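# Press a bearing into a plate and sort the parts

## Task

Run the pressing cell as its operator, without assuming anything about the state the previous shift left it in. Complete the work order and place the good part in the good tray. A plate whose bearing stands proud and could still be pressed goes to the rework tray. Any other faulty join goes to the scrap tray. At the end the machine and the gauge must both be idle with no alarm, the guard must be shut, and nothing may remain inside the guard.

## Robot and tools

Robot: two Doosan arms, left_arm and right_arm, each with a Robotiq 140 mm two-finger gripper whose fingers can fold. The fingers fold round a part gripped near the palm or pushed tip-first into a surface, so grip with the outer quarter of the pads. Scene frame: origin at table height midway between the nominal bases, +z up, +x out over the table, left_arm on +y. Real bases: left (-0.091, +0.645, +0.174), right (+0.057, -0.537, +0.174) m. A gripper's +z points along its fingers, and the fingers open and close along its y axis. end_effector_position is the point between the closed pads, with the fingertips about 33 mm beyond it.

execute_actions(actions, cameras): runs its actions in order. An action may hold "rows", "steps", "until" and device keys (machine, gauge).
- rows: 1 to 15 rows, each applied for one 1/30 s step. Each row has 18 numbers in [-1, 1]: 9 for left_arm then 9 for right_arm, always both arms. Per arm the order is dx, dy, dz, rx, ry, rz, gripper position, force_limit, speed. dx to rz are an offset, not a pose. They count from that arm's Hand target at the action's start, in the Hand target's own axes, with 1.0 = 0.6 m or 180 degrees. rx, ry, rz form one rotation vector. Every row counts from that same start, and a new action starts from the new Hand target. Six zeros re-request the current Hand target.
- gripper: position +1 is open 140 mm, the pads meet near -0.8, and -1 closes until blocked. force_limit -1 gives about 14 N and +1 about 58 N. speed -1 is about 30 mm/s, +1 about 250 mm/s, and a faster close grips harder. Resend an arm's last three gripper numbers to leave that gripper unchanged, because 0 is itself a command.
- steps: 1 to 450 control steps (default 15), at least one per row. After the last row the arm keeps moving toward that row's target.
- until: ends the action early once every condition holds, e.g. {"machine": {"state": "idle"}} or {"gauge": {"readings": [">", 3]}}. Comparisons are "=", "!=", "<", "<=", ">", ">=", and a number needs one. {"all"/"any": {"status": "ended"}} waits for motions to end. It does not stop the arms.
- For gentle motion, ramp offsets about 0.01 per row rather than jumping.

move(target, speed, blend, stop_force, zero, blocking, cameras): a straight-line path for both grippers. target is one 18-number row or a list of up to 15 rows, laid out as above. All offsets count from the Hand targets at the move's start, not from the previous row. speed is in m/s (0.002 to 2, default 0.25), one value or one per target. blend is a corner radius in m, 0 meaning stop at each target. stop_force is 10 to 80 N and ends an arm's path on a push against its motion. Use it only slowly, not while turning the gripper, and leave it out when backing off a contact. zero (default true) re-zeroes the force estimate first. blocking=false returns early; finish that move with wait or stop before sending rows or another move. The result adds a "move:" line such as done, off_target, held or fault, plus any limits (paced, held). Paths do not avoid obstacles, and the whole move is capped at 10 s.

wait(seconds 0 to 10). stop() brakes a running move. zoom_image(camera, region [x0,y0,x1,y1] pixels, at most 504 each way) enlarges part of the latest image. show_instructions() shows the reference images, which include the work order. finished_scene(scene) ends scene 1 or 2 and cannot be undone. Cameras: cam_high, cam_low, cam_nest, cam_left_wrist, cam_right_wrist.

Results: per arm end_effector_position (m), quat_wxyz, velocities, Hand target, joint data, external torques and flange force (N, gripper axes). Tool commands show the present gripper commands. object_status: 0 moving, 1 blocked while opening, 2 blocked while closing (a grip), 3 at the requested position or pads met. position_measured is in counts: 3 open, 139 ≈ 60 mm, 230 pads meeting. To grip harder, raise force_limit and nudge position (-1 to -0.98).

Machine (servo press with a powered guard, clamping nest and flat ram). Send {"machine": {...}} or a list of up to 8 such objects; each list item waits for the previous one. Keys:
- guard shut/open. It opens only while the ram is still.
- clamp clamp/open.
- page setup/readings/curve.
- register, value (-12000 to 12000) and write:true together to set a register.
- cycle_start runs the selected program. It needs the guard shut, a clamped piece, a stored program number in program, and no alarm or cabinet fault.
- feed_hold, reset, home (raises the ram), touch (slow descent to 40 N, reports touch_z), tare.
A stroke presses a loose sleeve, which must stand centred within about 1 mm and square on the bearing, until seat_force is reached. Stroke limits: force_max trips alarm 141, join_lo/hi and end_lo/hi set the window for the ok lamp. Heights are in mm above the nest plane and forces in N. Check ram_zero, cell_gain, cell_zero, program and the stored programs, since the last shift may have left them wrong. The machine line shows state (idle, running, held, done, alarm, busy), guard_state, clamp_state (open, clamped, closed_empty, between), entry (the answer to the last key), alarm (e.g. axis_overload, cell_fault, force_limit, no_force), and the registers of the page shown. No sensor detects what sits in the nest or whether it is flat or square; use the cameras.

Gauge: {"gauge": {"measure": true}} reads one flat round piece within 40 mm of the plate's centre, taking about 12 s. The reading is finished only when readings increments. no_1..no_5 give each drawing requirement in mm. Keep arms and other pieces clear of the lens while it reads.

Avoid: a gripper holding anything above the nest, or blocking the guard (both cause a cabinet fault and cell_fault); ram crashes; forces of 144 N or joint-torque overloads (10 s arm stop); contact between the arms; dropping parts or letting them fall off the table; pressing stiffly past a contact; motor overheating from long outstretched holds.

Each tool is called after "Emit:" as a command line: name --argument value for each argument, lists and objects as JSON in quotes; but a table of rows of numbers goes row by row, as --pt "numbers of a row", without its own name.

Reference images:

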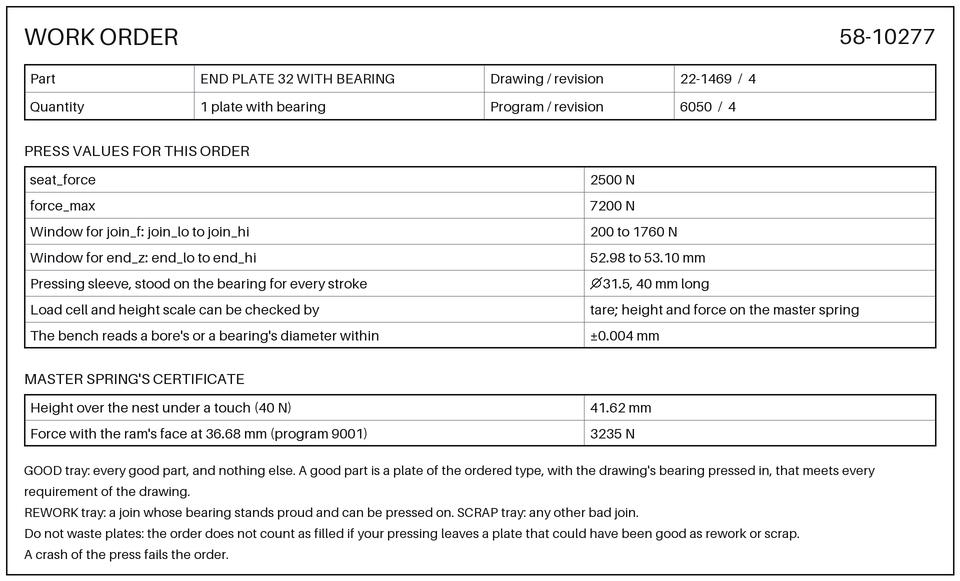

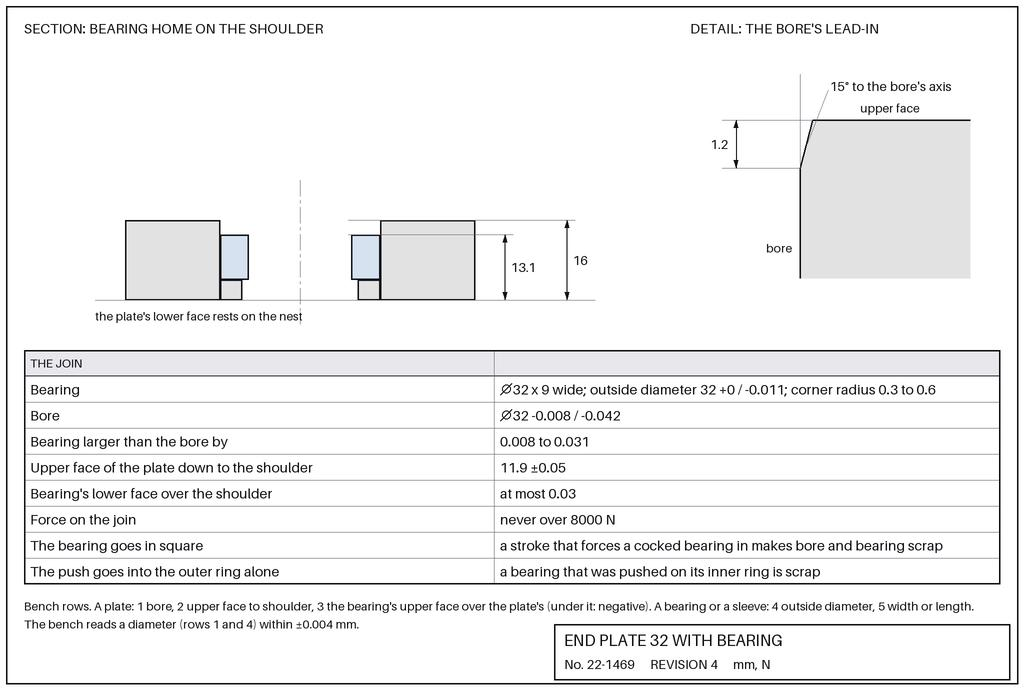

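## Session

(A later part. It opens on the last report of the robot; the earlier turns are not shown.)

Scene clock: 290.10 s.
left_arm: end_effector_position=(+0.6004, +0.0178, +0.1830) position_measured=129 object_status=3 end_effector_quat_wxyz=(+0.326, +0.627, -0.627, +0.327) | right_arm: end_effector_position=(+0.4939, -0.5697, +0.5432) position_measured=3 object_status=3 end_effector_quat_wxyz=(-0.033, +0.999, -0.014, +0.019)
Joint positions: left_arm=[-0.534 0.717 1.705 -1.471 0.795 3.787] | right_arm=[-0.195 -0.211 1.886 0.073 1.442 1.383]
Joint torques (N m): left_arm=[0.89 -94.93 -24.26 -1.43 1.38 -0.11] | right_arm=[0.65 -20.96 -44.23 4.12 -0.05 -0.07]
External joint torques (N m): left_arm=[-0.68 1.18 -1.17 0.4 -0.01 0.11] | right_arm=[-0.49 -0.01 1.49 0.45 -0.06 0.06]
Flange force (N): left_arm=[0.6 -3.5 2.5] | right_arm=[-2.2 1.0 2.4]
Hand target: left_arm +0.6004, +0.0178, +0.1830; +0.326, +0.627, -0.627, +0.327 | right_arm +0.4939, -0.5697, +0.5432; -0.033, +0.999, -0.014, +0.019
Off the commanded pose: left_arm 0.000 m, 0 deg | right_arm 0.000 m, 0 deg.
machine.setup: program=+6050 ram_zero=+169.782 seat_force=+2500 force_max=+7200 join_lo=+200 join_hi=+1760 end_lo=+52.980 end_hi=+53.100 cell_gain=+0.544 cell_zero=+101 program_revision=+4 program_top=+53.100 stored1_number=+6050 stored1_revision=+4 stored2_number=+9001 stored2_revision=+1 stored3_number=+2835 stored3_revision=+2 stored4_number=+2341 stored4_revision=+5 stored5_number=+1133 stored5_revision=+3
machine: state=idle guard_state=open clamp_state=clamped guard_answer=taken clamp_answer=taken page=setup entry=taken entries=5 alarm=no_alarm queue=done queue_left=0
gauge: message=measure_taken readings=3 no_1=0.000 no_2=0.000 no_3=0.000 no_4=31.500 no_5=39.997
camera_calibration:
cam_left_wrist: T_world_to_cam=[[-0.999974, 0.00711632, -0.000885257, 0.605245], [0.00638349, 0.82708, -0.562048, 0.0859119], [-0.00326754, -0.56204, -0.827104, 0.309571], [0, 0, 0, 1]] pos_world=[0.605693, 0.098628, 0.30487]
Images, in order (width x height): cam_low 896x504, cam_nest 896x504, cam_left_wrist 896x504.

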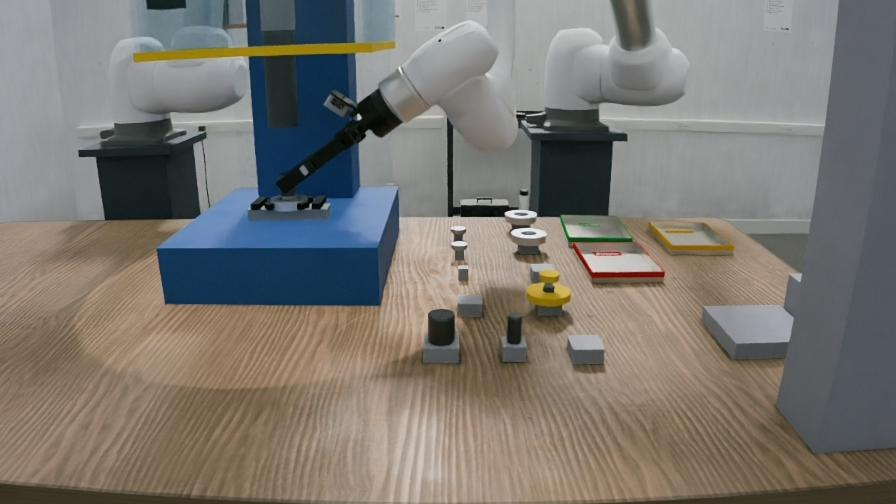

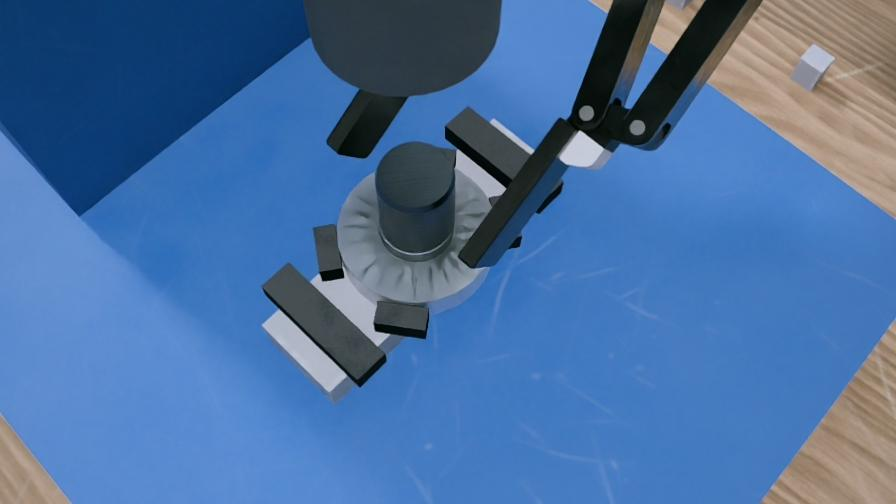

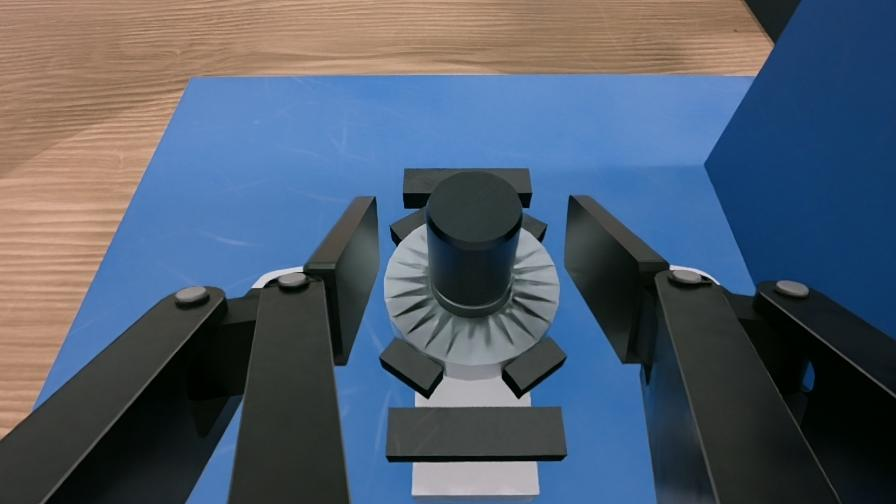

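Emit:
move --target '[0,0,-0.7,0,0,0,0,0,-1,0,0,0,0,0,0,1,1,1]' --speed 0.2 --cameras '["cam_nest"]'

Emit:
execute_actions --actions '[{"machine":{"guard":"shut","page":"readings"},"steps":90,"until":{"machine":{"guard_state":"shut"}}},{"machine":{"touch":true},"steps":400,"until":{"machine":{"state":["!=","busy"]}}}]' --cameras '["cam_nest"]'

Scene clock: 293.53 s.
left_arm: end_effector_position=(+0.5996, +0.3618, +0.4238) position_measured=129 object_status=3 end_effector_quat_wxyz=(+0.326, +0.627, -0.627, +0.327) | right_arm: end_effector_position=(+0.4939, -0.5697, +0.5432) position_measured=3 object_status=3 end_effector_quat_wxyz=(-0.033, +0.999, -0.014, +0.019)
Joint positions: left_arm=[-0.08 0.352 1.773 -1.059 1.215 3.583] | right_arm=[-0.195 -0.211 1.886 0.073 1.442 1.383]
Joint torques (N m): left_arm=[0.83 -71.37 -32.55 -0.48 1.31 -0.13] | right_arm=[0.8 -21.14 -44.04 4.16 -0.07 -0.02]
External joint torques (N m): left_arm=[-0.75 1.65 -1.17 0.33 -0.33 0.13] | right_arm=[-0.73 0.48 1.33 0.41 -0.05 0.01]
Flange force (N): left_arm=[0.1 -4.5 1.4] | right_arm=[-1.3 1.7 2.2]
Hand target: left_arm +0.5996, +0.3619, +0.4239; +0.326, +0.627, -0.627, +0.327 | right_arm +0.4939, -0.5697, +0.5432; -0.033, +0.999, -0.014, +0.019
Off the commanded pose: left_arm 0.000 m, 0 deg | right_arm 0.000 m, 0 deg.
machine.setup: program=+6050 ram_zero=+169.782 seat_force=+2500 force_max=+7200 join_lo=+200 join_hi=+1760 end_lo=+52.980 end_hi=+53.100 cell_gain=+0.544 cell_zero=+101 program_revision=+4 program_top=+53.100 stored1_number=+6050 stored1_revision=+4 stored2_number=+9001 stored2_revision=+1 stored3_number=+2835 stored3_revision=+2 stored4_number=+2341 stored4_revision=+5 stored5_number=+1133 stored5_revision=+3
machine: state=idle guard_state=open clamp_state=clamped guard_answer=taken clamp_answer=taken page=setup entry=taken entries=5 alarm=no_alarm queue=done queue_left=0
gauge: message=measure_taken readings=3 no_1=0.000 no_2=0.000 no_3=0.000 no_4=31.500 no_5=39.997
move: done
Images, in order (width x height): cam_nest 896x504.

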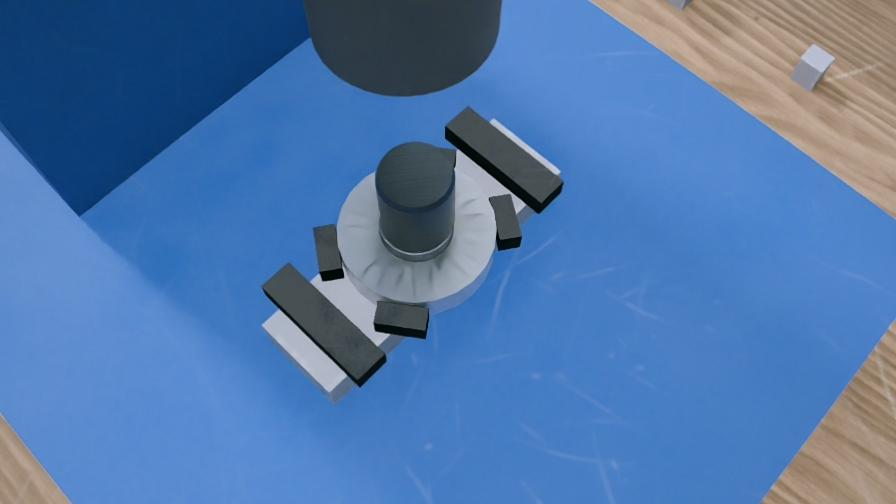

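Scene clock: 303.33 s.
left_arm: end_effector_position=(+0.5996, +0.3619, +0.4239) position_measured=129 object_status=3 end_effector_quat_wxyz=(+0.326, +0.627, -0.627, +0.327) | right_arm: end_effector_position=(+0.4939, -0.5697, +0.5432) position_measured=3 object_status=3 end_effector_quat_wxyz=(-0.033, +0.999, -0.014, +0.019)
Joint positions: left_arm=[-0.08 0.352 1.773 -1.059 1.215 3.583] | right_arm=[-0.195 -0.211 1.886 0.073 1.442 1.383]
Joint torques (N m): left_arm=[1.25 -70.77 -32.45 -0.5 1.02 -0.14] | right_arm=[0.58 -21.05 -44.24 4.13 -0.05 -0.05]
External joint torques (N m): left_arm=[-1.28 0.98 -1.42 0.32 -0.04 0.14] | right_arm=[-0.33 -0.64 1.45 0.45 -0.04 0.05]
External joint torques at the end of the 1st action: left_arm=[-0.73 0.51 -1.46 0.35 0 0.16] | right_arm=[-0.65 0.41 1.66 0.41 -0.04 0.05]
Flange force (N): left_arm=[1.2 -4.1 1.2] | right_arm=[-3.1 0.5 2.2]
Flange force at the end of the 1st action (N): left_arm=[1.1 -3.6 0.3] | right_arm=[-1.8 1.5 2.8]
Hand target: left_arm +0.5996, +0.3619, +0.4239; +0.326, +0.627, -0.627, +0.327 | right_arm +0.4939, -0.5697, +0.5432; -0.033, +0.999, -0.014, +0.019
Tool commands: left_gripper/position=+0.0 left_gripper/force_limit=+0.0 left_gripper/speed=-1.0 right_gripper/position=+1.0 right_gripper/force_limit=+1.0 right_gripper/speed=+1.0
Off the commanded pose: left_arm 0.000 m, 0 deg | right_arm 0.000 m, 0 deg.
machine.readings: force=+0 touch_z=+62.726 join_f=+3044 peak_f=+3235 end_z=+36.678 ok=+0 pos_z=+150.218 cycles=+1
machine: state=idle guard_state=shut clamp_state=clamped guard_answer=taken clamp_answer=taken page=readings entry=taken entries=6 alarm=no_alarm queue=done queue_left=0
gauge: message=measure_taken readings=3 no_1=0.000 no_2=0.000 no_3=0.000 no_4=31.500 no_5=39.997
Images, in order (width x height): cam_nest 896x504.

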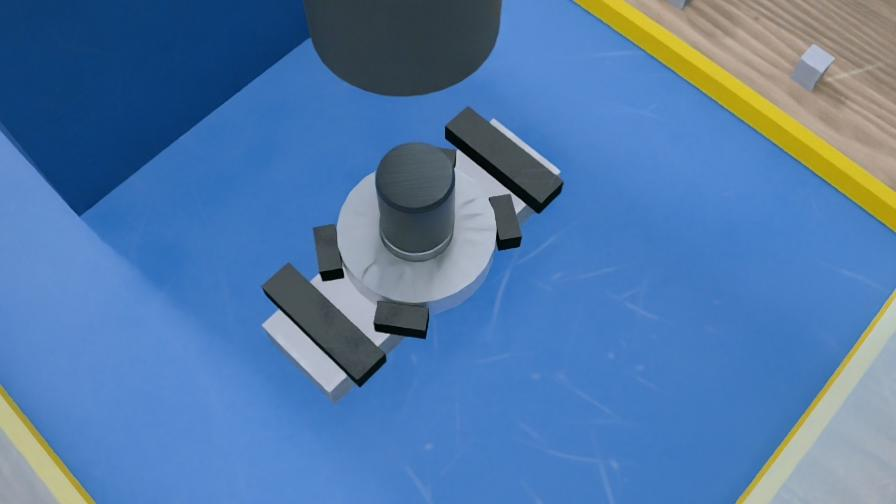

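Emit:
execute_actions --actions '[{"machine":{"cycle_start":true},"steps":30},{"steps":420,"until":{"machine":{"state":["!=","running"]}}}]' --cameras '["cam_nest"]'

Scene clock: 309.33 s.
left_arm: end_effector_position=(+0.5996, +0.3619, +0.4239) position_measured=129 object_status=3 end_effector_quat_wxyz=(+0.326, +0.627, -0.627, +0.327) | right_arm: end_effector_position=(+0.4939, -0.5697, +0.5432) position_measured=3 object_status=3 end_effector_quat_wxyz=(-0.033, +0.999, -0.014, +0.019)
Joint positions: left_arm=[-0.08 0.352 1.773 -1.059 1.215 3.583] | right_arm=[-0.195 -0.211 1.886 0.073 1.442 1.383]
Joint torques (N m): left_arm=[1.14 -70.96 -32.4 -0.51 1 -0.13] | right_arm=[0.69 -21.15 -44.17 4.12 -0.05 -0.02]
External joint torques (N m): left_arm=[-1.23 1 -1.46 0.35 -0.02 0.13] | right_arm=[-0.53 -0.06 1.36 0.46 -0.06 0.02]
External joint torques at the end of the 1st action: left_arm=[-0.88 1.24 -1.25 0.36 -0.04 0.12] | right_arm=[-0.76 0.6 1.39 0.42 -0.03 0.04]
Flange force (N): left_arm=[1.2 -4.3 1.1] | right_arm=[-2.1 1.2 2.2]
Flange force at the end of the 1st action (N): left_arm=[0.6 -4.2 0.9] | right_arm=[-1.2 1.8 2.3]
Hand target: left_arm +0.5996, +0.3619, +0.4239; +0.326, +0.627, -0.627, +0.327 | right_arm +0.4939, -0.5697, +0.5432; -0.033, +0.999, -0.014, +0.019
Tool commands: left_gripper/position=+0.0 left_gripper/force_limit=+0.0 left_gripper/speed=-1.0 right_gripper/position=+1.0 right_gripper/force_limit=+1.0 right_gripper/speed=+1.0
Off the commanded pose: left_arm 0.000 m, 0 deg | right_arm 0.000 m, 0 deg.
machine.readings: force=+0 touch_z=+62.726 join_f=+771 peak_f=+2889 end_z=+53.050 ok=+1 pos_z=+150.218 cycles=+2
machine: state=done guard_state=shut clamp_state=clamped guard_answer=taken clamp_answer=taken page=readings entry=taken entries=7 alarm=no_alarm queue=done queue_left=0
gauge: message=measure_taken readings=3 no_1=0.000 no_2=0.000 no_3=0.000 no_4=31.500 no_5=39.997
Images, in order (width x height): cam_nest 896x504.

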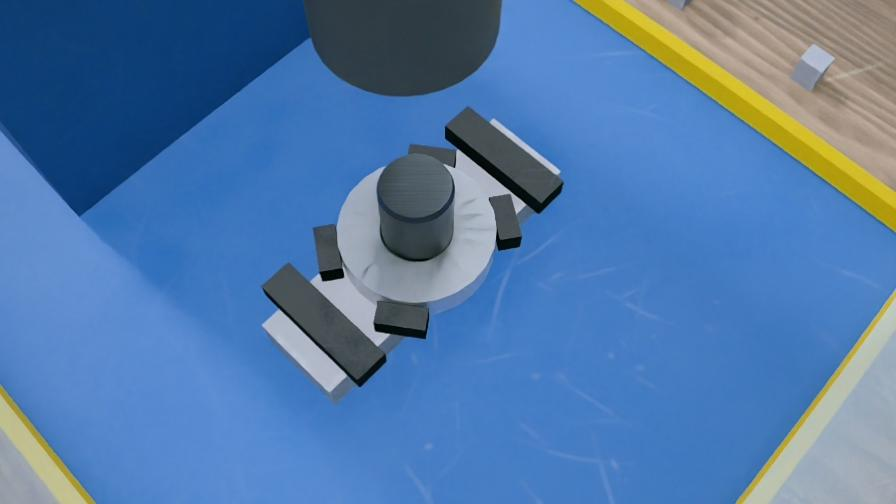

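Emit:
execute_actions --actions '[{"machine":{"guard":"open"},"steps":90,"until":{"machine":{"guard_state":"open"}}}]'

Emit:
move --target '[-0.0128,-0.0013,0.7093,0,0,0,0,0,-1,0,0,0,0,0,0,1,1,1]' --speed 0.18 --cameras '["cam_left_wrist","cam_nest"]'

Scene clock: 311.80 s.
left_arm: end_effector_position=(+0.5996, +0.3619, +0.4239) position_measured=129 object_status=3 end_effector_quat_wxyz=(+0.326, +0.627, -0.627, +0.327) | right_arm: end_effector_position=(+0.4939, -0.5697, +0.5432) position_measured=3 object_status=3 end_effector_quat_wxyz=(-0.033, +0.999, -0.014, +0.019)
Joint positions: left_arm=[-0.08 0.352 1.773 -1.059 1.215 3.583] | right_arm=[-0.195 -0.211 1.886 0.073 1.442 1.383]
Joint torques (N m): left_arm=[1.01 -70.75 -32.35 -0.53 1.01 -0.12] | right_arm=[0.48 -20.94 -44.16 4.15 -0.04 -0.04]
External joint torques (N m): left_arm=[-0.93 0.78 -1.53 0.38 -0.03 0.12] | right_arm=[-0.28 -0.25 1.34 0.43 -0.07 0.04]
Flange force (N): left_arm=[1.2 -4.1 0.6] | right_arm=[-2.3 0.5 2.2]
Hand target: left_arm +0.5996, +0.3619, +0.4239; +0.326, +0.627, -0.627, +0.327 | right_arm +0.4939, -0.5697, +0.5432; -0.033, +0.999, -0.014, +0.019
Tool commands: left_gripper/position=+0.0 left_gripper/force_limit=+0.0 left_gripper/speed=-1.0 right_gripper/position=+1.0 right_gripper/force_limit=+1.0 right_gripper/speed=+1.0
Off the commanded pose: left_arm 0.000 m, 0 deg | right_arm 0.000 m, 0 deg.
machine.readings: force=+0 touch_z=+62.726 join_f=+771 peak_f=+2889 end_z=+53.050 ok=+1 pos_z=+150.218 cycles=+2
machine: state=done guard_state=open clamp_state=clamped guard_answer=taken clamp_answer=taken page=readings entry=taken entries=7 alarm=no_alarm queue=running queue_left=0
gauge: message=measure_taken readings=3 no_1=0.000 no_2=0.000 no_3=0.000 no_4=31.500 no_5=39.997

Scene clock: 314.60 s.
left_arm: end_effector_position=(+0.6012, +0.0177, +0.1736) position_measured=129 object_status=3 end_effector_quat_wxyz=(+0.326, +0.627, -0.627, +0.327) | right_arm: end_effector_position=(+0.4939, -0.5697, +0.5432) position_measured=3 object_status=3 end_effector_quat_wxyz=(-0.033, +0.999, -0.014, +0.019)
Joint positions: left_arm=[-0.533 0.729 1.705 -1.482 0.795 3.804] | right_arm=[-0.195 -0.211 1.886 0.073 1.442 1.383]
Joint torques (N m): left_arm=[0.69 -95.68 -23.61 -1.5 1.39 -0.15] | right_arm=[0.51 -20.93 -44.27 4.14 -0.08 -0.05]
External joint torques (N m): left_arm=[-0.24 1.29 -1.54 0.47 0 0.15] | right_arm=[-0.46 0.14 1.45 0.44 -0.04 0.04]
Flange force (N): left_arm=[0.4 -4.7 2.5] | right_arm=[-1.9 1.0 2.4]
Hand target: left_arm +0.6012, +0.0176, +0.1735; +0.326, +0.627, -0.627, +0.327 | right_arm +0.4939, -0.5697, +0.5432; -0.033, +0.999, -0.014, +0.019
Off the commanded pose: left_arm 0.000 m, 0 deg | right_arm 0.000 m, 0 deg.
machine.readings: force=+0 touch_z=+62.726 join_f=+771 peak_f=+2889 end_z=+53.050 ok=+1 pos_z=+150.218 cycles=+2
machine: state=done guard_state=open clamp_state=clamped guard_answer=taken clamp_answer=taken page=readings entry=taken entries=7 alarm=no_alarm queue=done queue_left=0
gauge: message=measure_taken readings=3 no_1=0.000 no_2=0.000 no_3=0.000 no_4=31.500 no_5=39.997
move: done
camera_calibration:
cam_left_wrist: T_world_to_cam=[[-0.999975, 0.00706024, -0.000968521, 0.606167], [0.00638364, 0.827034, -0.562116, 0.0807298], [-0.00316767, -0.562108, -0.827058, 0.301675], [0, 0, 0, 1]] pos_world=[0.606592, 0.098528, 0.295469]
Images, in order (width x height): cam_nest 896x504, cam_left_wrist 896x504.

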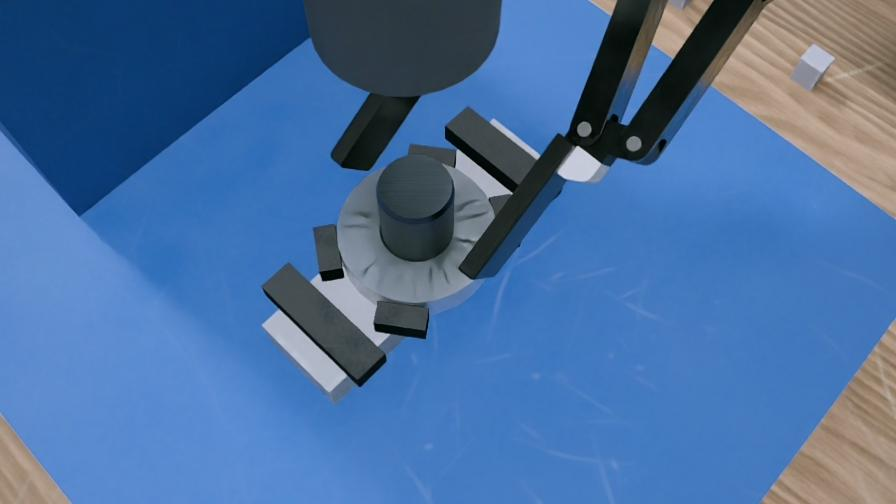

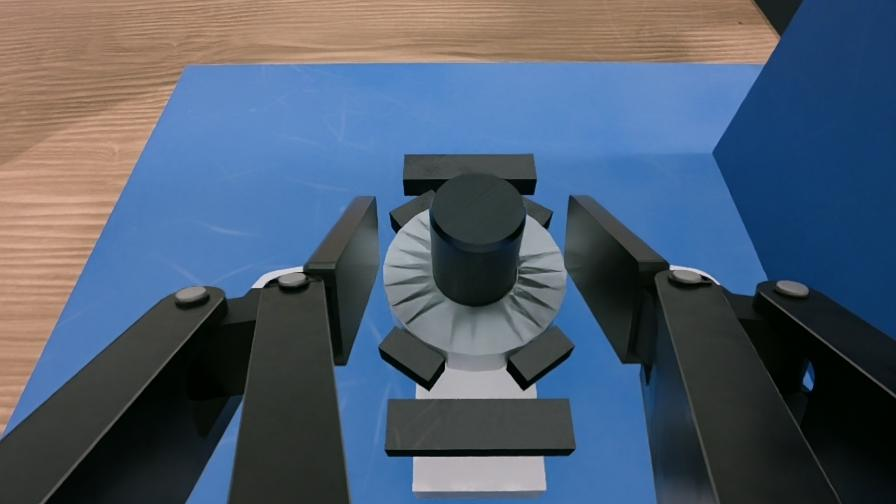

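Emit:
execute_actions --actions '[{"rows":[[0,0.0014,0,0,0,0,0,0,-1,0,0,0,0,0,0,1,1,1]],"steps":20},{"rows":[[0,0,0,0,0,0,-1,0,-1,0,0,0,0,0,0,1,1,1]],"steps":75}]'

Emit:
move --pt "0.068 0 -0.0477 0 0 0 -1 0 -1 0 0 0 0 0 0 1 1 1" --pt "-0.0473 0.0 -0.5572 0 0 0 -1 0 -1 0 0 0 0 0 0 1 1 1" --blend '[0.01,0]' --speed '[0.05,0.15]' --cameras '["cam_left_wrist","cam_nest"]'

Scene clock: 325.93 s.
left_arm: end_effector_position=(+0.6003, +0.0176, +0.1735) position_measured=185 object_status=2 end_effector_quat_wxyz=(+0.326, +0.627, -0.627, +0.327) | right_arm: end_effector_position=(+0.4939, -0.5697, +0.5432) position_measured=3 object_status=3 end_effector_quat_wxyz=(-0.033, +0.999, -0.014, +0.019)
Joint positions: left_arm=[-0.534 0.728 1.707 -1.483 0.794 3.805] | right_arm=[-0.195 -0.211 1.886 0.073 1.442 1.383]
Joint torques (N m): left_arm=[1.98 -93.59 -23.39 -1.24 0.66 -0.11] | right_arm=[0.72 -21.04 -44.21 4.13 -0.09 -0.07]
External joint torques (N m): left_arm=[-1.91 -1.05 -1.74 0.19 0.76 0.11] | right_arm=[-0.65 0.13 1.31 0.46 -0.03 0.07]
External joint torques at the end of the 1st action: left_arm=[-1.24 1.23 -1.16 0.39 0 0.12] | right_arm=[-0.61 0.23 1.38 0.46 -0.06 0.02]
Flange force (N): left_arm=[2.9 -1.8 1.3] | right_arm=[-1.8 1.4 2.1]
Flange force at the end of the 1st action (N): left_arm=[0.8 -3.1 3.1] | right_arm=[-1.7 1.4 2.3]
Hand target: left_arm +0.6003, +0.0176, +0.1735; +0.326, +0.627, -0.627, +0.327 | right_arm +0.4939, -0.5697, +0.5432; -0.033, +0.999, -0.014, +0.019
Off the commanded pose: left_arm 0.000 m, 0 deg | right_arm 0.000 m, 0 deg.
machine.readings: force=+0 touch_z=+62.726 join_f=+771 peak_f=+2889 end_z=+53.050 ok=+1 pos_z=+150.218 cycles=+2
machine: state=done guard_state=open clamp_state=clamped guard_answer=taken clamp_answer=taken page=readings entry=taken entries=7 alarm=no_alarm queue=done queue_left=0
gauge: message=measure_taken readings=3 no_1=0.000 no_2=0.000 no_3=0.000 no_4=31.500 no_5=39.997

Scene clock: 337.70 s.
left_arm: end_effector_position=(+0.5992, +0.1023, +0.2555) position_measured=185 object_status=2 end_effector_quat_wxyz=(+0.325, +0.627, -0.628, +0.326) | right_arm: end_effector_position=(+0.4939, -0.5697, +0.5432) position_measured=3 object_status=3 end_effector_quat_wxyz=(-0.033, +0.999, -0.014, +0.019)
Joint positions: left_arm=[-0.435 0.59 1.766 -1.345 0.872 3.71] | right_arm=[-0.195 -0.211 1.886 0.073 1.442 1.383]
Joint torques (N m): left_arm=[26.22 -136.94 -43.43 -6.89 7.72 0.42] | right_arm=[0.84 -20.91 -44.12 4.14 -0.07 -0.07]
External joint torques (N m): left_arm=[-26.24 51.52 15.82 6.08 -6.48 -0.42] | right_arm=[-0.74 0.01 1.38 0.43 -0.04 0.06]
External joint torques when the fault began: left_arm=[-71.38 91.36 25.05 10.5 -10.05 -0.34]
Flange force (N): left_arm=[-22.9 -12.5 70.5] | right_arm=[-2.1 1.6 2.2]
Flange force when the fault began (N): left_arm=[-21.9 -14.8 150.8]
Hand target: left_arm +0.5992, +0.1023, +0.2555; +0.325, +0.627, -0.628, +0.326 (not the last commanded pose) | right_arm +0.4939, -0.5697, +0.5432; -0.033, +0.999, -0.014, +0.019
Tool commands: left_gripper/position=-1.0 left_gripper/force_limit=+0.003922 left_gripper/speed=-1.0 right_gripper/position=+1.0 right_gripper/force_limit=+1.0 right_gripper/speed=+1.0
Off the commanded pose: left_arm 0.223 m, 0 deg | right_arm 0.000 m, 0 deg.
FORCE FAULT: contact force on the left arm reached its limit, and that arm stopped for 10 seconds. The contact can be on any part of that arm, not only on its tool. That arm's remaining commands of this call were not run. That arm's target is now where it stood when the stop ended, not its last command. That arm accepts commands again.
machine.readings: force=+0 touch_z=+62.726 join_f=+771 peak_f=+2889 end_z=+53.050 ok=+1 pos_z=+150.218 cycles=+2
machine: state=done guard_state=open clamp_state=clamped guard_answer=taken clamp_answer=taken page=readings entry=taken entries=7 alarm=no_alarm queue=done queue_left=0
gauge: message=measure_taken readings=3 no_1=0.000 no_2=0.000 no_3=0.000 no_4=31.500 no_5=39.997
move: fault (left_arm); path passed 1 of 2 targets
camera_calibration:
cam_left_wrist: T_world_to_cam=[[-0.999968, 0.00802076, 0.00045508, 0.603139], [0.00639117, 0.828568, -0.559853, 0.0560964], [-0.00486751, -0.559832, -0.828592, 0.418236], [0, 0, 0, 1]] pos_world=[0.604797, 0.182824, 0.377678]
Images, in order (width x height): cam_nest 896x504, cam_left_wrist 896x504.

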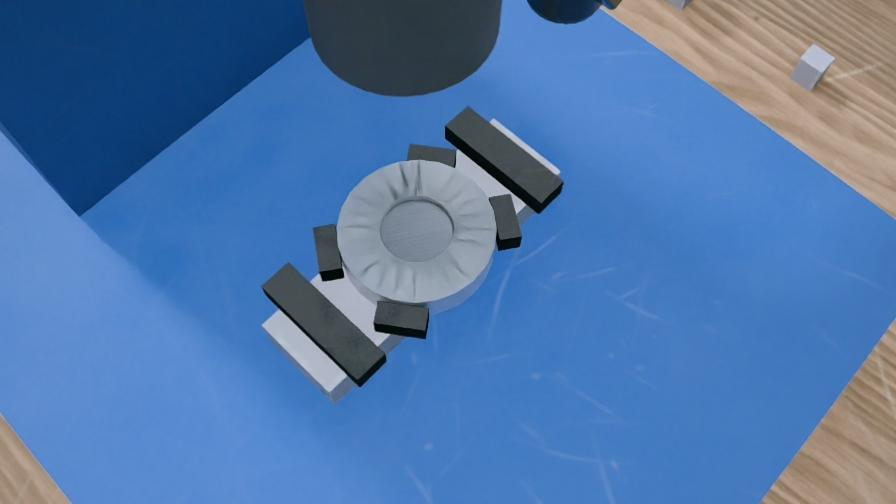

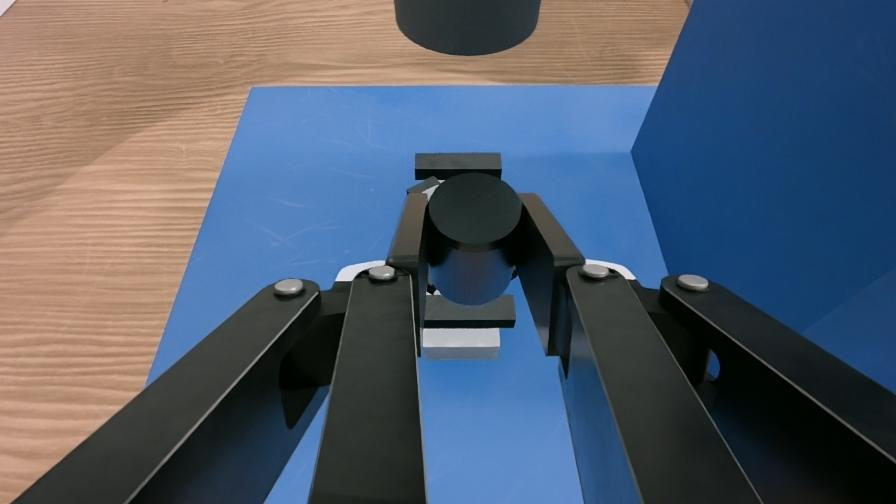

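Emit:
execute_actions --actions '[]' --cameras '["cam_nest","cam_high"]'

Scene clock: 341.43 s.
left_arm: end_effector_position=(+0.5992, +0.1023, +0.2555) position_measured=185 object_status=2 end_effector_quat_wxyz=(+0.325, +0.627, -0.628, +0.326) | right_arm: end_effector_position=(+0.4939, -0.5697, +0.5432) position_measured=3 object_status=3 end_effector_quat_wxyz=(-0.033, +0.999, -0.014, +0.019)
Joint positions: left_arm=[-0.435 0.59 1.766 -1.345 0.872 3.71] | right_arm=[-0.195 -0.211 1.886 0.073 1.442 1.383]
Joint velocities: within noise
Joint torques (N m): left_arm=[26.04 -135 -42.67 -6.67 7.47 0.41] | right_arm=[0.52 -21.09 -44.14 4.14 -0.06 -0.06]
External joint torques (N m): left_arm=[-25.87 49.49 15.06 5.88 -6.24 -0.41] | right_arm=[-0.34 -0.04 1.43 0.43 -0.04 0.05]
Flange force (N): left_arm=[-21.3 -12.0 68.5] | right_arm=[-2.1 0.7 2.3]
Hand target: left_arm +0.5992, +0.1023, +0.2555; +0.325, +0.627, -0.628, +0.326 (not the last commanded pose) | right_arm +0.4939, -0.5697, +0.5432; -0.033, +0.999, -0.014, +0.019
Tool commands: left_gripper/position=-1.0 left_gripper/force_limit=+0.003922 left_gripper/speed=-1.0 right_gripper/position=+1.0 right_gripper/force_limit=+1.0 right_gripper/speed=+1.0
Off the commanded pose: left_arm 0.223 m, 0 deg | right_arm 0.000 m, 0 deg.
machine.readings: force=+0 touch_z=+62.726 join_f=+771 peak_f=+2889 end_z=+53.050 ok=+1 pos_z=+150.218 cycles=+2
machine: state=done guard_state=open clamp_state=clamped guard_answer=taken clamp_answer=taken page=readings entry=taken entries=7 alarm=no_alarm queue=done queue_left=0
gauge: message=measure_taken readings=3 no_1=0.000 no_2=0.000 no_3=0.000 no_4=31.500 no_5=39.997
Images, in order (width x height): cam_high 896x504, cam_nest 896x504.

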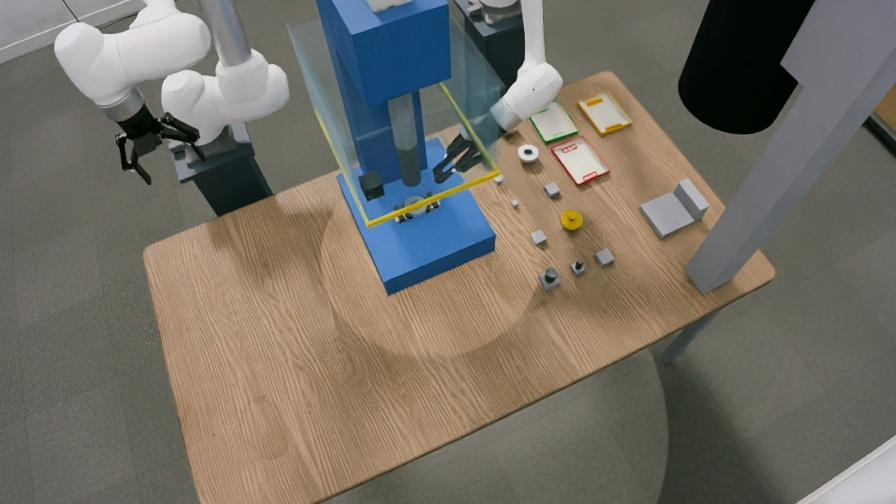

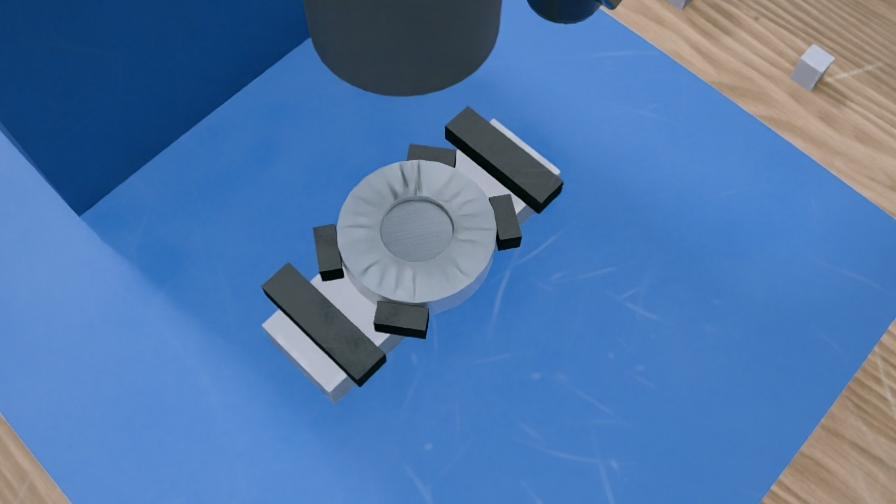

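Emit:
zoom_image --camera "cam_nest" --region '[300, 130, 540, 340]'

Scaled by 2.100 from the camera's 896x504 image, which has a finer 1280x720 frame.

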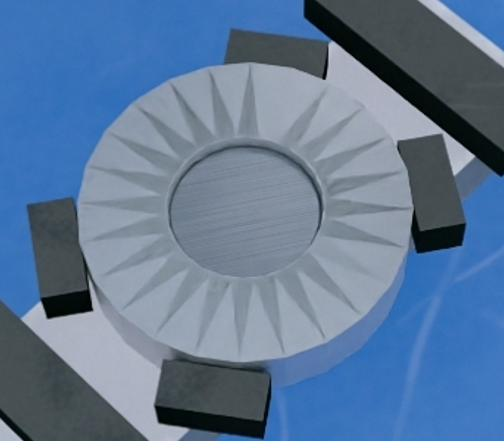

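Emit:
move --pt "-0.0314 0 0.0423 0 0 0 -1 0 -1 0 0 0 0 0 0 1 1 1" --pt "-0.0957 0 -0.1365 0 0 0 -1 0 -1 0 0 0 0 0 0 1 1 1" --pt "-0.1394 0 -0.3297 0 0 0 -1 0 -1 0 0 0 0 0 0 1 1 1" --speed '[0.06,0.12,0.2]' --blend '[0.01,0.03,0]' --cameras '["cam_left_wrist"]'

Scene clock: 344.93 s.
left_arm: end_effector_position=(+0.5992, +0.3121, +0.3010) position_measured=185 object_status=2 end_effector_quat_wxyz=(+0.325, +0.627, -0.628, +0.326) | right_arm: end_effector_position=(+0.4939, -0.5697, +0.5432) position_measured=3 object_status=3 end_effector_quat_wxyz=(-0.033, +0.999, -0.014, +0.019)
Joint positions: left_arm=[-0.153 0.479 1.85 -1.173 1.073 3.754] | right_arm=[-0.195 -0.211 1.886 0.073 1.442 1.383]
Joint torques (N m): left_arm=[2.68 -78.68 -27.49 -1.02 1.87 -0.12] | right_arm=[0.56 -21.1 -44.17 4.17 -0.07 -0.06]
External joint torques (N m): left_arm=[-2.49 2.6 -0.46 0.59 -0.55 0.11] | right_arm=[-0.37 0.02 1.44 0.4 -0.04 0.06]
Flange force (N): left_arm=[-0.1 -3.6 4.9] | right_arm=[-2.0 0.7 2.4]
Hand target: left_arm +0.5992, +0.3122, +0.3010; +0.325, +0.627, -0.628, +0.326 | right_arm +0.4939, -0.5697, +0.5432; -0.033, +0.999, -0.014, +0.019
Off the commanded pose: left_arm 0.000 m, 0 deg | right_arm 0.000 m, 0 deg.
machine.readings: force=+0 touch_z=+62.726 join_f=+771 peak_f=+2889 end_z=+53.050 ok=+1 pos_z=+150.218 cycles=+2
machine: state=done guard_state=open clamp_state=clamped guard_answer=taken clamp_answer=taken page=readings entry=taken entries=7 alarm=no_alarm queue=done queue_left=0
gauge: message=measure_taken readings=3 no_1=0.000 no_2=0.000 no_3=0.000 no_4=31.500 no_5=39.997
move: done
camera_calibration:
cam_left_wrist: T_world_to_cam=[[-0.999968, 0.00802076, 0.00045508, 0.601436], [0.00639117, 0.828568, -0.559853, -0.0923197], [-0.00486751, -0.559832, -0.828592, 0.573306], [0, 0, 0, 1]] pos_world=[0.604797, 0.392624, 0.423078]
Images, in order (width x height): cam_left_wrist 896x504.

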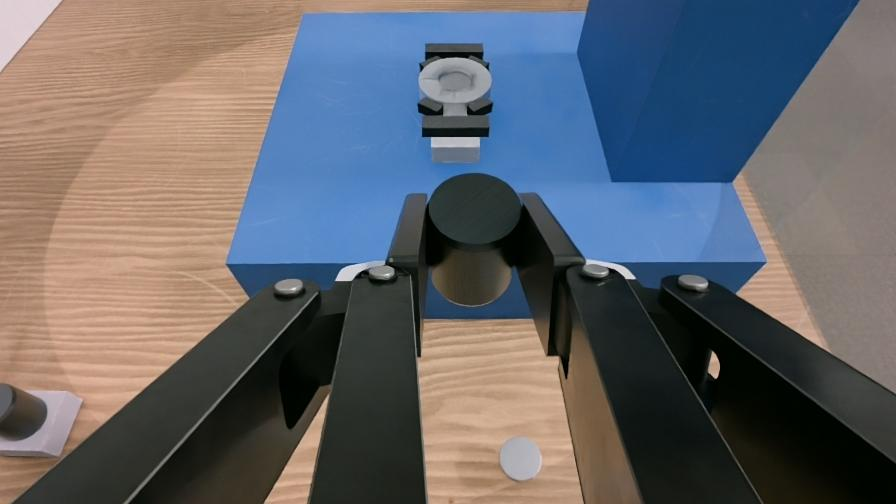

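Emit:
move --target '[-0.3497,-0.5842,-0.1213,0.2912,0,-0.2041,-1,0,-1,0,0,0,0,0,0,1,1,1]' --speed 0.3 --cameras '["cam_left_wrist"]'

Scene clock: 348.03 s.
left_arm: end_effector_position=(+0.9499, +0.4925, +0.1717) position_measured=185 object_status=2 end_effector_quat_wxyz=(+0.103, +0.864, -0.200, +0.450) | right_arm: end_effector_position=(+0.4939, -0.5697, +0.5432) position_measured=3 object_status=3 end_effector_quat_wxyz=(-0.033, +0.999, -0.014, +0.019)
Joint positions: left_arm=[-0.1 0.752 1.661 -2.139 0.356 3.959] | right_arm=[-0.195 -0.211 1.886 0.073 1.442 1.383]
Joint torques (N m): left_arm=[1.23 -102.16 -27.56 -2.79 2.16 -0.23] | right_arm=[0.7 -20.96 -44.21 4.11 -0.08 -0.04]
External joint torques (N m): left_arm=[-0.5 4.02 0.29 0.72 -0.51 0.22] | right_arm=[-0.51 -0.09 1.45 0.47 -0.03 0.03]
Flange force (N): left_arm=[0.2 -2.4 5.7] | right_arm=[-2.3 1.1 2.3]
Hand target: left_arm +0.9499, +0.4924, +0.1717; +0.103, +0.864, -0.200, +0.450 | right_arm +0.4939, -0.5697, +0.5432; -0.033, +0.999, -0.014, +0.019
Off the commanded pose: left_arm 0.000 m, 0 deg | right_arm 0.000 m, 0 deg.
machine.readings: force=+0 touch_z=+62.726 join_f=+771 peak_f=+2889 end_z=+53.050 ok=+1 pos_z=+150.218 cycles=+2
machine: state=done guard_state=open clamp_state=clamped guard_answer=taken clamp_answer=taken page=readings entry=taken entries=7 alarm=no_alarm queue=done queue_left=0
gauge: message=measure_taken readings=3 no_1=0.000 no_2=0.000 no_3=0.000 no_4=31.500 no_5=39.997
move: done
camera_calibration:
cam_left_wrist: T_world_to_cam=[[-0.445388, -0.895337, -0.00108658, 0.869101], [-0.740623, 0.369107, -0.56146, 0.61975], [0.503097, -0.249263, -0.827503, -0.0667537], [0, 0, 0, 1]] pos_world=[0.879672, 0.532745, 0.29367]
Images, in order (width x height): cam_left_wrist 896x504.

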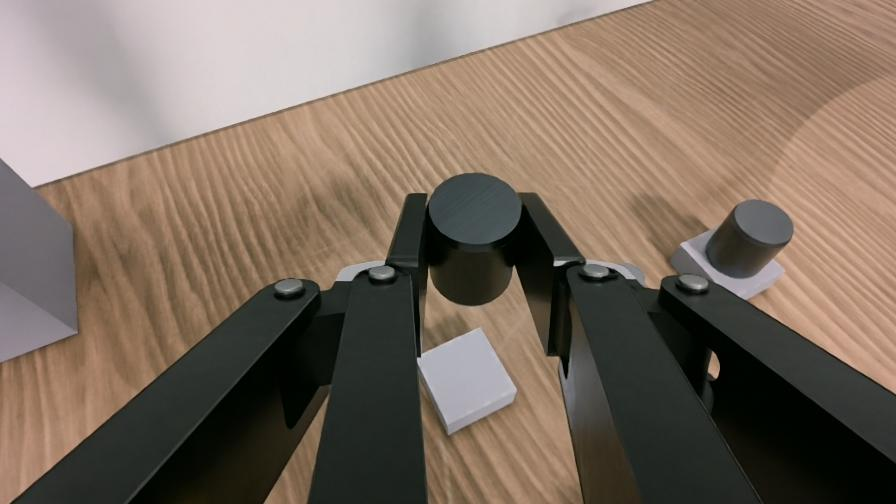

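Emit:
move --target '[-0.1297,0,0.0909,0,0,0,-1,0,-1,0,0,0,0,0,0,1,1,1]' --speed 0.15

Emit:
move --target '[-0.0314,0,0.022,0,0,0,-1,0,-1,0,0,0,0,0,0,1,1,1]' --speed 0.01 --stop_force 10 --cameras '["cam_left_wrist"]'

Scene clock: 349.53 s.
left_arm: end_effector_position=(+0.9500, +0.4927, +0.0768) position_measured=185 object_status=2 end_effector_quat_wxyz=(+0.103, +0.864, -0.200, +0.450) | right_arm: end_effector_position=(+0.4939, -0.5697, +0.5432) position_measured=3 object_status=3 end_effector_quat_wxyz=(-0.033, +0.999, -0.014, +0.019)
Joint positions: left_arm=[-0.1 0.873 1.657 -2.359 0.43 4.198] | right_arm=[-0.195 -0.211 1.886 0.073 1.442 1.383]
Joint torques (N m): left_arm=[1.46 -107.45 -23.85 -2.76 2.61 -0.34] | right_arm=[0.72 -21.11 -44.1 4.17 -0.07 -0.05]
External joint torques (N m): left_arm=[-1.46 4.27 0.17 0.54 -0.62 0.34] | right_arm=[-0.69 0.38 1.41 0.39 -0.05 0.05]
Flange force (N): left_arm=[-1.3 -0.5 6.6] | right_arm=[-1.5 1.5 2.3]
Hand target: left_arm +0.9499, +0.4927, +0.0767; +0.103, +0.864, -0.200, +0.450 | right_arm +0.4939, -0.5697, +0.5432; -0.033, +0.999, -0.014, +0.019
Off the commanded pose: left_arm 0.000 m, 0 deg | right_arm 0.000 m, 0 deg.
machine.readings: force=+0 touch_z=+62.726 join_f=+771 peak_f=+2889 end_z=+53.050 ok=+1 pos_z=+150.218 cycles=+2
machine: state=done guard_state=open clamp_state=clamped guard_answer=taken clamp_answer=taken page=readings entry=taken entries=7 alarm=no_alarm queue=done queue_left=0
gauge: message=measure_taken readings=3 no_1=0.000 no_2=0.000 no_3=0.000 no_4=31.500 no_5=39.997
move: done

Scene clock: 351.60 s.
left_arm: end_effector_position=(+0.9502, +0.4926, +0.0626) position_measured=185 object_status=2 end_effector_quat_wxyz=(+0.103, +0.864, -0.200, +0.450) | right_arm: end_effector_position=(+0.4939, -0.5697, +0.5432) position_measured=3 object_status=3 end_effector_quat_wxyz=(-0.033, +0.999, -0.014, +0.019)
Joint positions: left_arm=[-0.1 0.892 1.654 -2.384 0.443 4.225] | right_arm=[-0.195 -0.211 1.886 0.073 1.442 1.383]
Joint torques (N m): left_arm=[-0.11 -93.83 -17.53 -2.07 -0.4 -0.04] | right_arm=[0.5 -21.05 -44.1 4.14 -0.05 -0.03]
External joint torques (N m): left_arm=[0.3 -10.09 -5.54 -0.14 2.41 0.04] | right_arm=[-0.4 0.45 1.43 0.42 -0.07 0.02]
Flange force (N): left_arm=[8.4 -1.5 -5.5] | right_arm=[-1.3 1.0 2.5]
Hand target: left_arm +0.9501, +0.4926, +0.0625; +0.103, +0.864, -0.200, +0.450 (not the last commanded pose) | right_arm +0.4939, -0.5697, +0.5432; -0.033, +0.999, -0.014, +0.019
Off the commanded pose: left_arm 0.009 m, 0 deg | right_arm 0.000 m, 0 deg.
machine.readings: force=+0 touch_z=+62.726 join_f=+771 peak_f=+2889 end_z=+53.050 ok=+1 pos_z=+150.218 cycles=+2
machine: state=done guard_state=open clamp_state=clamped guard_answer=taken clamp_answer=taken page=readings entry=taken entries=7 alarm=no_alarm queue=done queue_left=0
gauge: message=measure_taken readings=3 no_1=0.000 no_2=0.000 no_3=0.000 no_4=31.500 no_5=39.997
move: contact (left_arm)
camera_calibration:
cam_left_wrist: T_world_to_cam=[[-0.445531, -0.895266, -0.0010868, 0.869249], [-0.740125, 0.369008, -0.562181, 0.558295], [0.503703, -0.249665, -0.827013, -0.157602], [0, 0, 0, 1]] pos_world=[0.87987, 0.532846, 0.184469]
Images, in order (width x height): cam_left_wrist 896x504.

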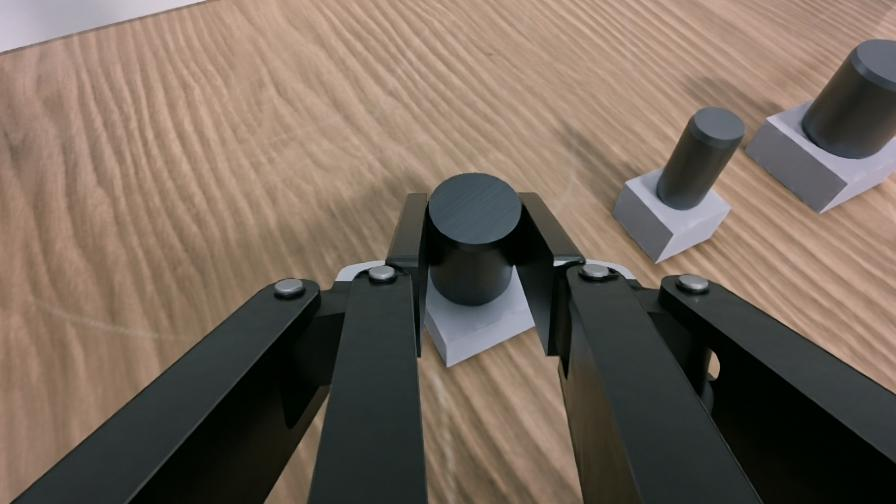

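Emit:
execute_actions --actions '[{"rows":[[0,0,0,0,0,0,0,0,-1,0,0,0,0,0,0,1,1,1]],"steps":45},{"machine":{"clamp":"open"},"rows":[[0,0,0,0,0,0,0,0,-1,0,0,0,0,0,0,1,1,1]],"steps":10}]'

Emit:
move --target '[0,0,-0.25,0,0,0,0,0,-1,0,0,0,0,0,0,1,1,1]' --speed 0.25 --cameras '["cam_left_wrist"]'

Scene clock: 355.47 s.
left_arm: end_effector_position=(+0.9501, +0.4926, +0.0625) position_measured=129 object_status=3 end_effector_quat_wxyz=(+0.103, +0.864, -0.200, +0.450) | right_arm: end_effector_position=(+0.4939, -0.5697, +0.5432) position_measured=3 object_status=3 end_effector_quat_wxyz=(-0.033, +0.999, -0.014, +0.019)
Joint positions: left_arm=[-0.1 0.892 1.654 -2.384 0.442 4.225] | right_arm=[-0.195 -0.211 1.886 0.073 1.442 1.383]
Joint torques (N m): left_arm=[1.17 -105.46 -21.9 -2.64 2 -0.11] | right_arm=[0.82 -21.21 -44.2 4.16 -0.11 -0.03]
External joint torques (N m): left_arm=[-1.28 1.25 -1.39 0.42 0.04 0.11] | right_arm=[-0.72 0.36 1.43 0.41 0 0.03]
External joint torques at the end of the 1st action: left_arm=[-0.98 1.64 -1.22 0.44 0.03 0.14] | right_arm=[-0.55 -0.18 1.32 0.44 -0.01 0.05]
Flange force (N): left_arm=[1.5 -1.2 4.8] | right_arm=[-1.6 1.7 2.3]
Flange force at the end of the 1st action (N): left_arm=[1.0 -1.5 4.9] | right_arm=[-2.3 1.1 2.0]
Hand target: left_arm +0.9501, +0.4926, +0.0625; +0.103, +0.864, -0.200, +0.450 | right_arm +0.4939, -0.5697, +0.5432; -0.033, +0.999, -0.014, +0.019
Off the commanded pose: left_arm 0.000 m, 0 deg | right_arm 0.000 m, 0 deg.
machine.readings: force=+0 touch_z=+62.726 join_f=+771 peak_f=+2889 end_z=+53.050 ok=+1 pos_z=+150.218 cycles=+2
machine: state=idle guard_state=open clamp_state=between guard_answer=taken clamp_answer=taken page=readings entry=taken entries=7 alarm=no_alarm queue=running queue_left=0
gauge: message=measure_taken readings=3 no_1=0.000 no_2=0.000 no_3=0.000 no_4=31.500 no_5=39.997

Scene clock: 356.57 s.
left_arm: end_effector_position=(+0.8396, +0.5463, +0.1485) position_measured=129 object_status=3 end_effector_quat_wxyz=(+0.103, +0.864, -0.200, +0.450) | right_arm: end_effector_position=(+0.4939, -0.5697, +0.5432) position_measured=3 object_status=3 end_effector_quat_wxyz=(-0.033, +0.999, -0.014, +0.019)
Joint positions: left_arm=[-0.035 0.672 1.905 -2.325 0.49 4.219] | right_arm=[-0.195 -0.211 1.886 0.073 1.442 1.383]
Joint torques (N m): left_arm=[1 -86.48 -21.39 -2.45 2.01 -0.13] | right_arm=[0.7 -21.05 -44.1 4.15 -0.07 -0.01]
External joint torques (N m): left_arm=[-1.04 0.16 -0.33 0.37 -0.01 0.13] | right_arm=[-0.57 0.23 1.34 0.42 -0.04 0.01]
Flange force (N): left_arm=[1.0 0.2 1.0] | right_arm=[-1.7 1.3 2.2]
Hand target: left_arm +0.8396, +0.5463, +0.1485; +0.103, +0.864, -0.200, +0.450 | right_arm +0.4939, -0.5697, +0.5432; -0.033, +0.999, -0.014, +0.019
Off the commanded pose: left_arm 0.000 m, 0 deg | right_arm 0.000 m, 0 deg.
machine.readings: force=+0 touch_z=+62.726 join_f=+771 peak_f=+2889 end_z=+53.050 ok=+1 pos_z=+150.218 cycles=+2
machine: state=idle guard_state=open clamp_state=open guard_answer=taken clamp_answer=taken page=readings entry=taken entries=7 alarm=no_alarm queue=running queue_left=0
gauge: message=measure_taken readings=3 no_1=0.000 no_2=0.000 no_3=0.000 no_4=31.500 no_5=39.997
move: done
camera_calibration:
cam_left_wrist: T_world_to_cam=[[-0.445465, -0.895299, -0.00103638, 0.868142], [-0.740315, 0.369002, -0.561936, 0.50507], [0.503482, -0.249556, -0.82718, -0.0173447], [0, 0, 0, 1]] pos_world=[0.769371, 0.586546, 0.270369]
Images, in order (width x height): cam_left_wrist 896x504.

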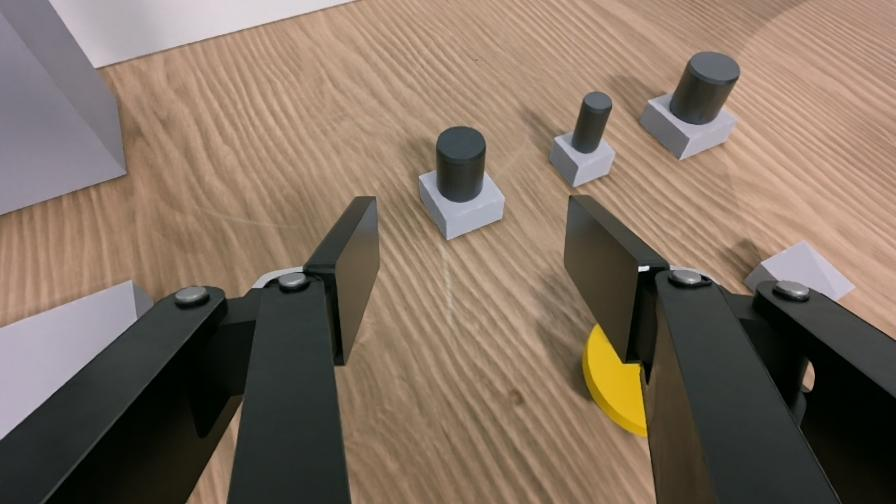

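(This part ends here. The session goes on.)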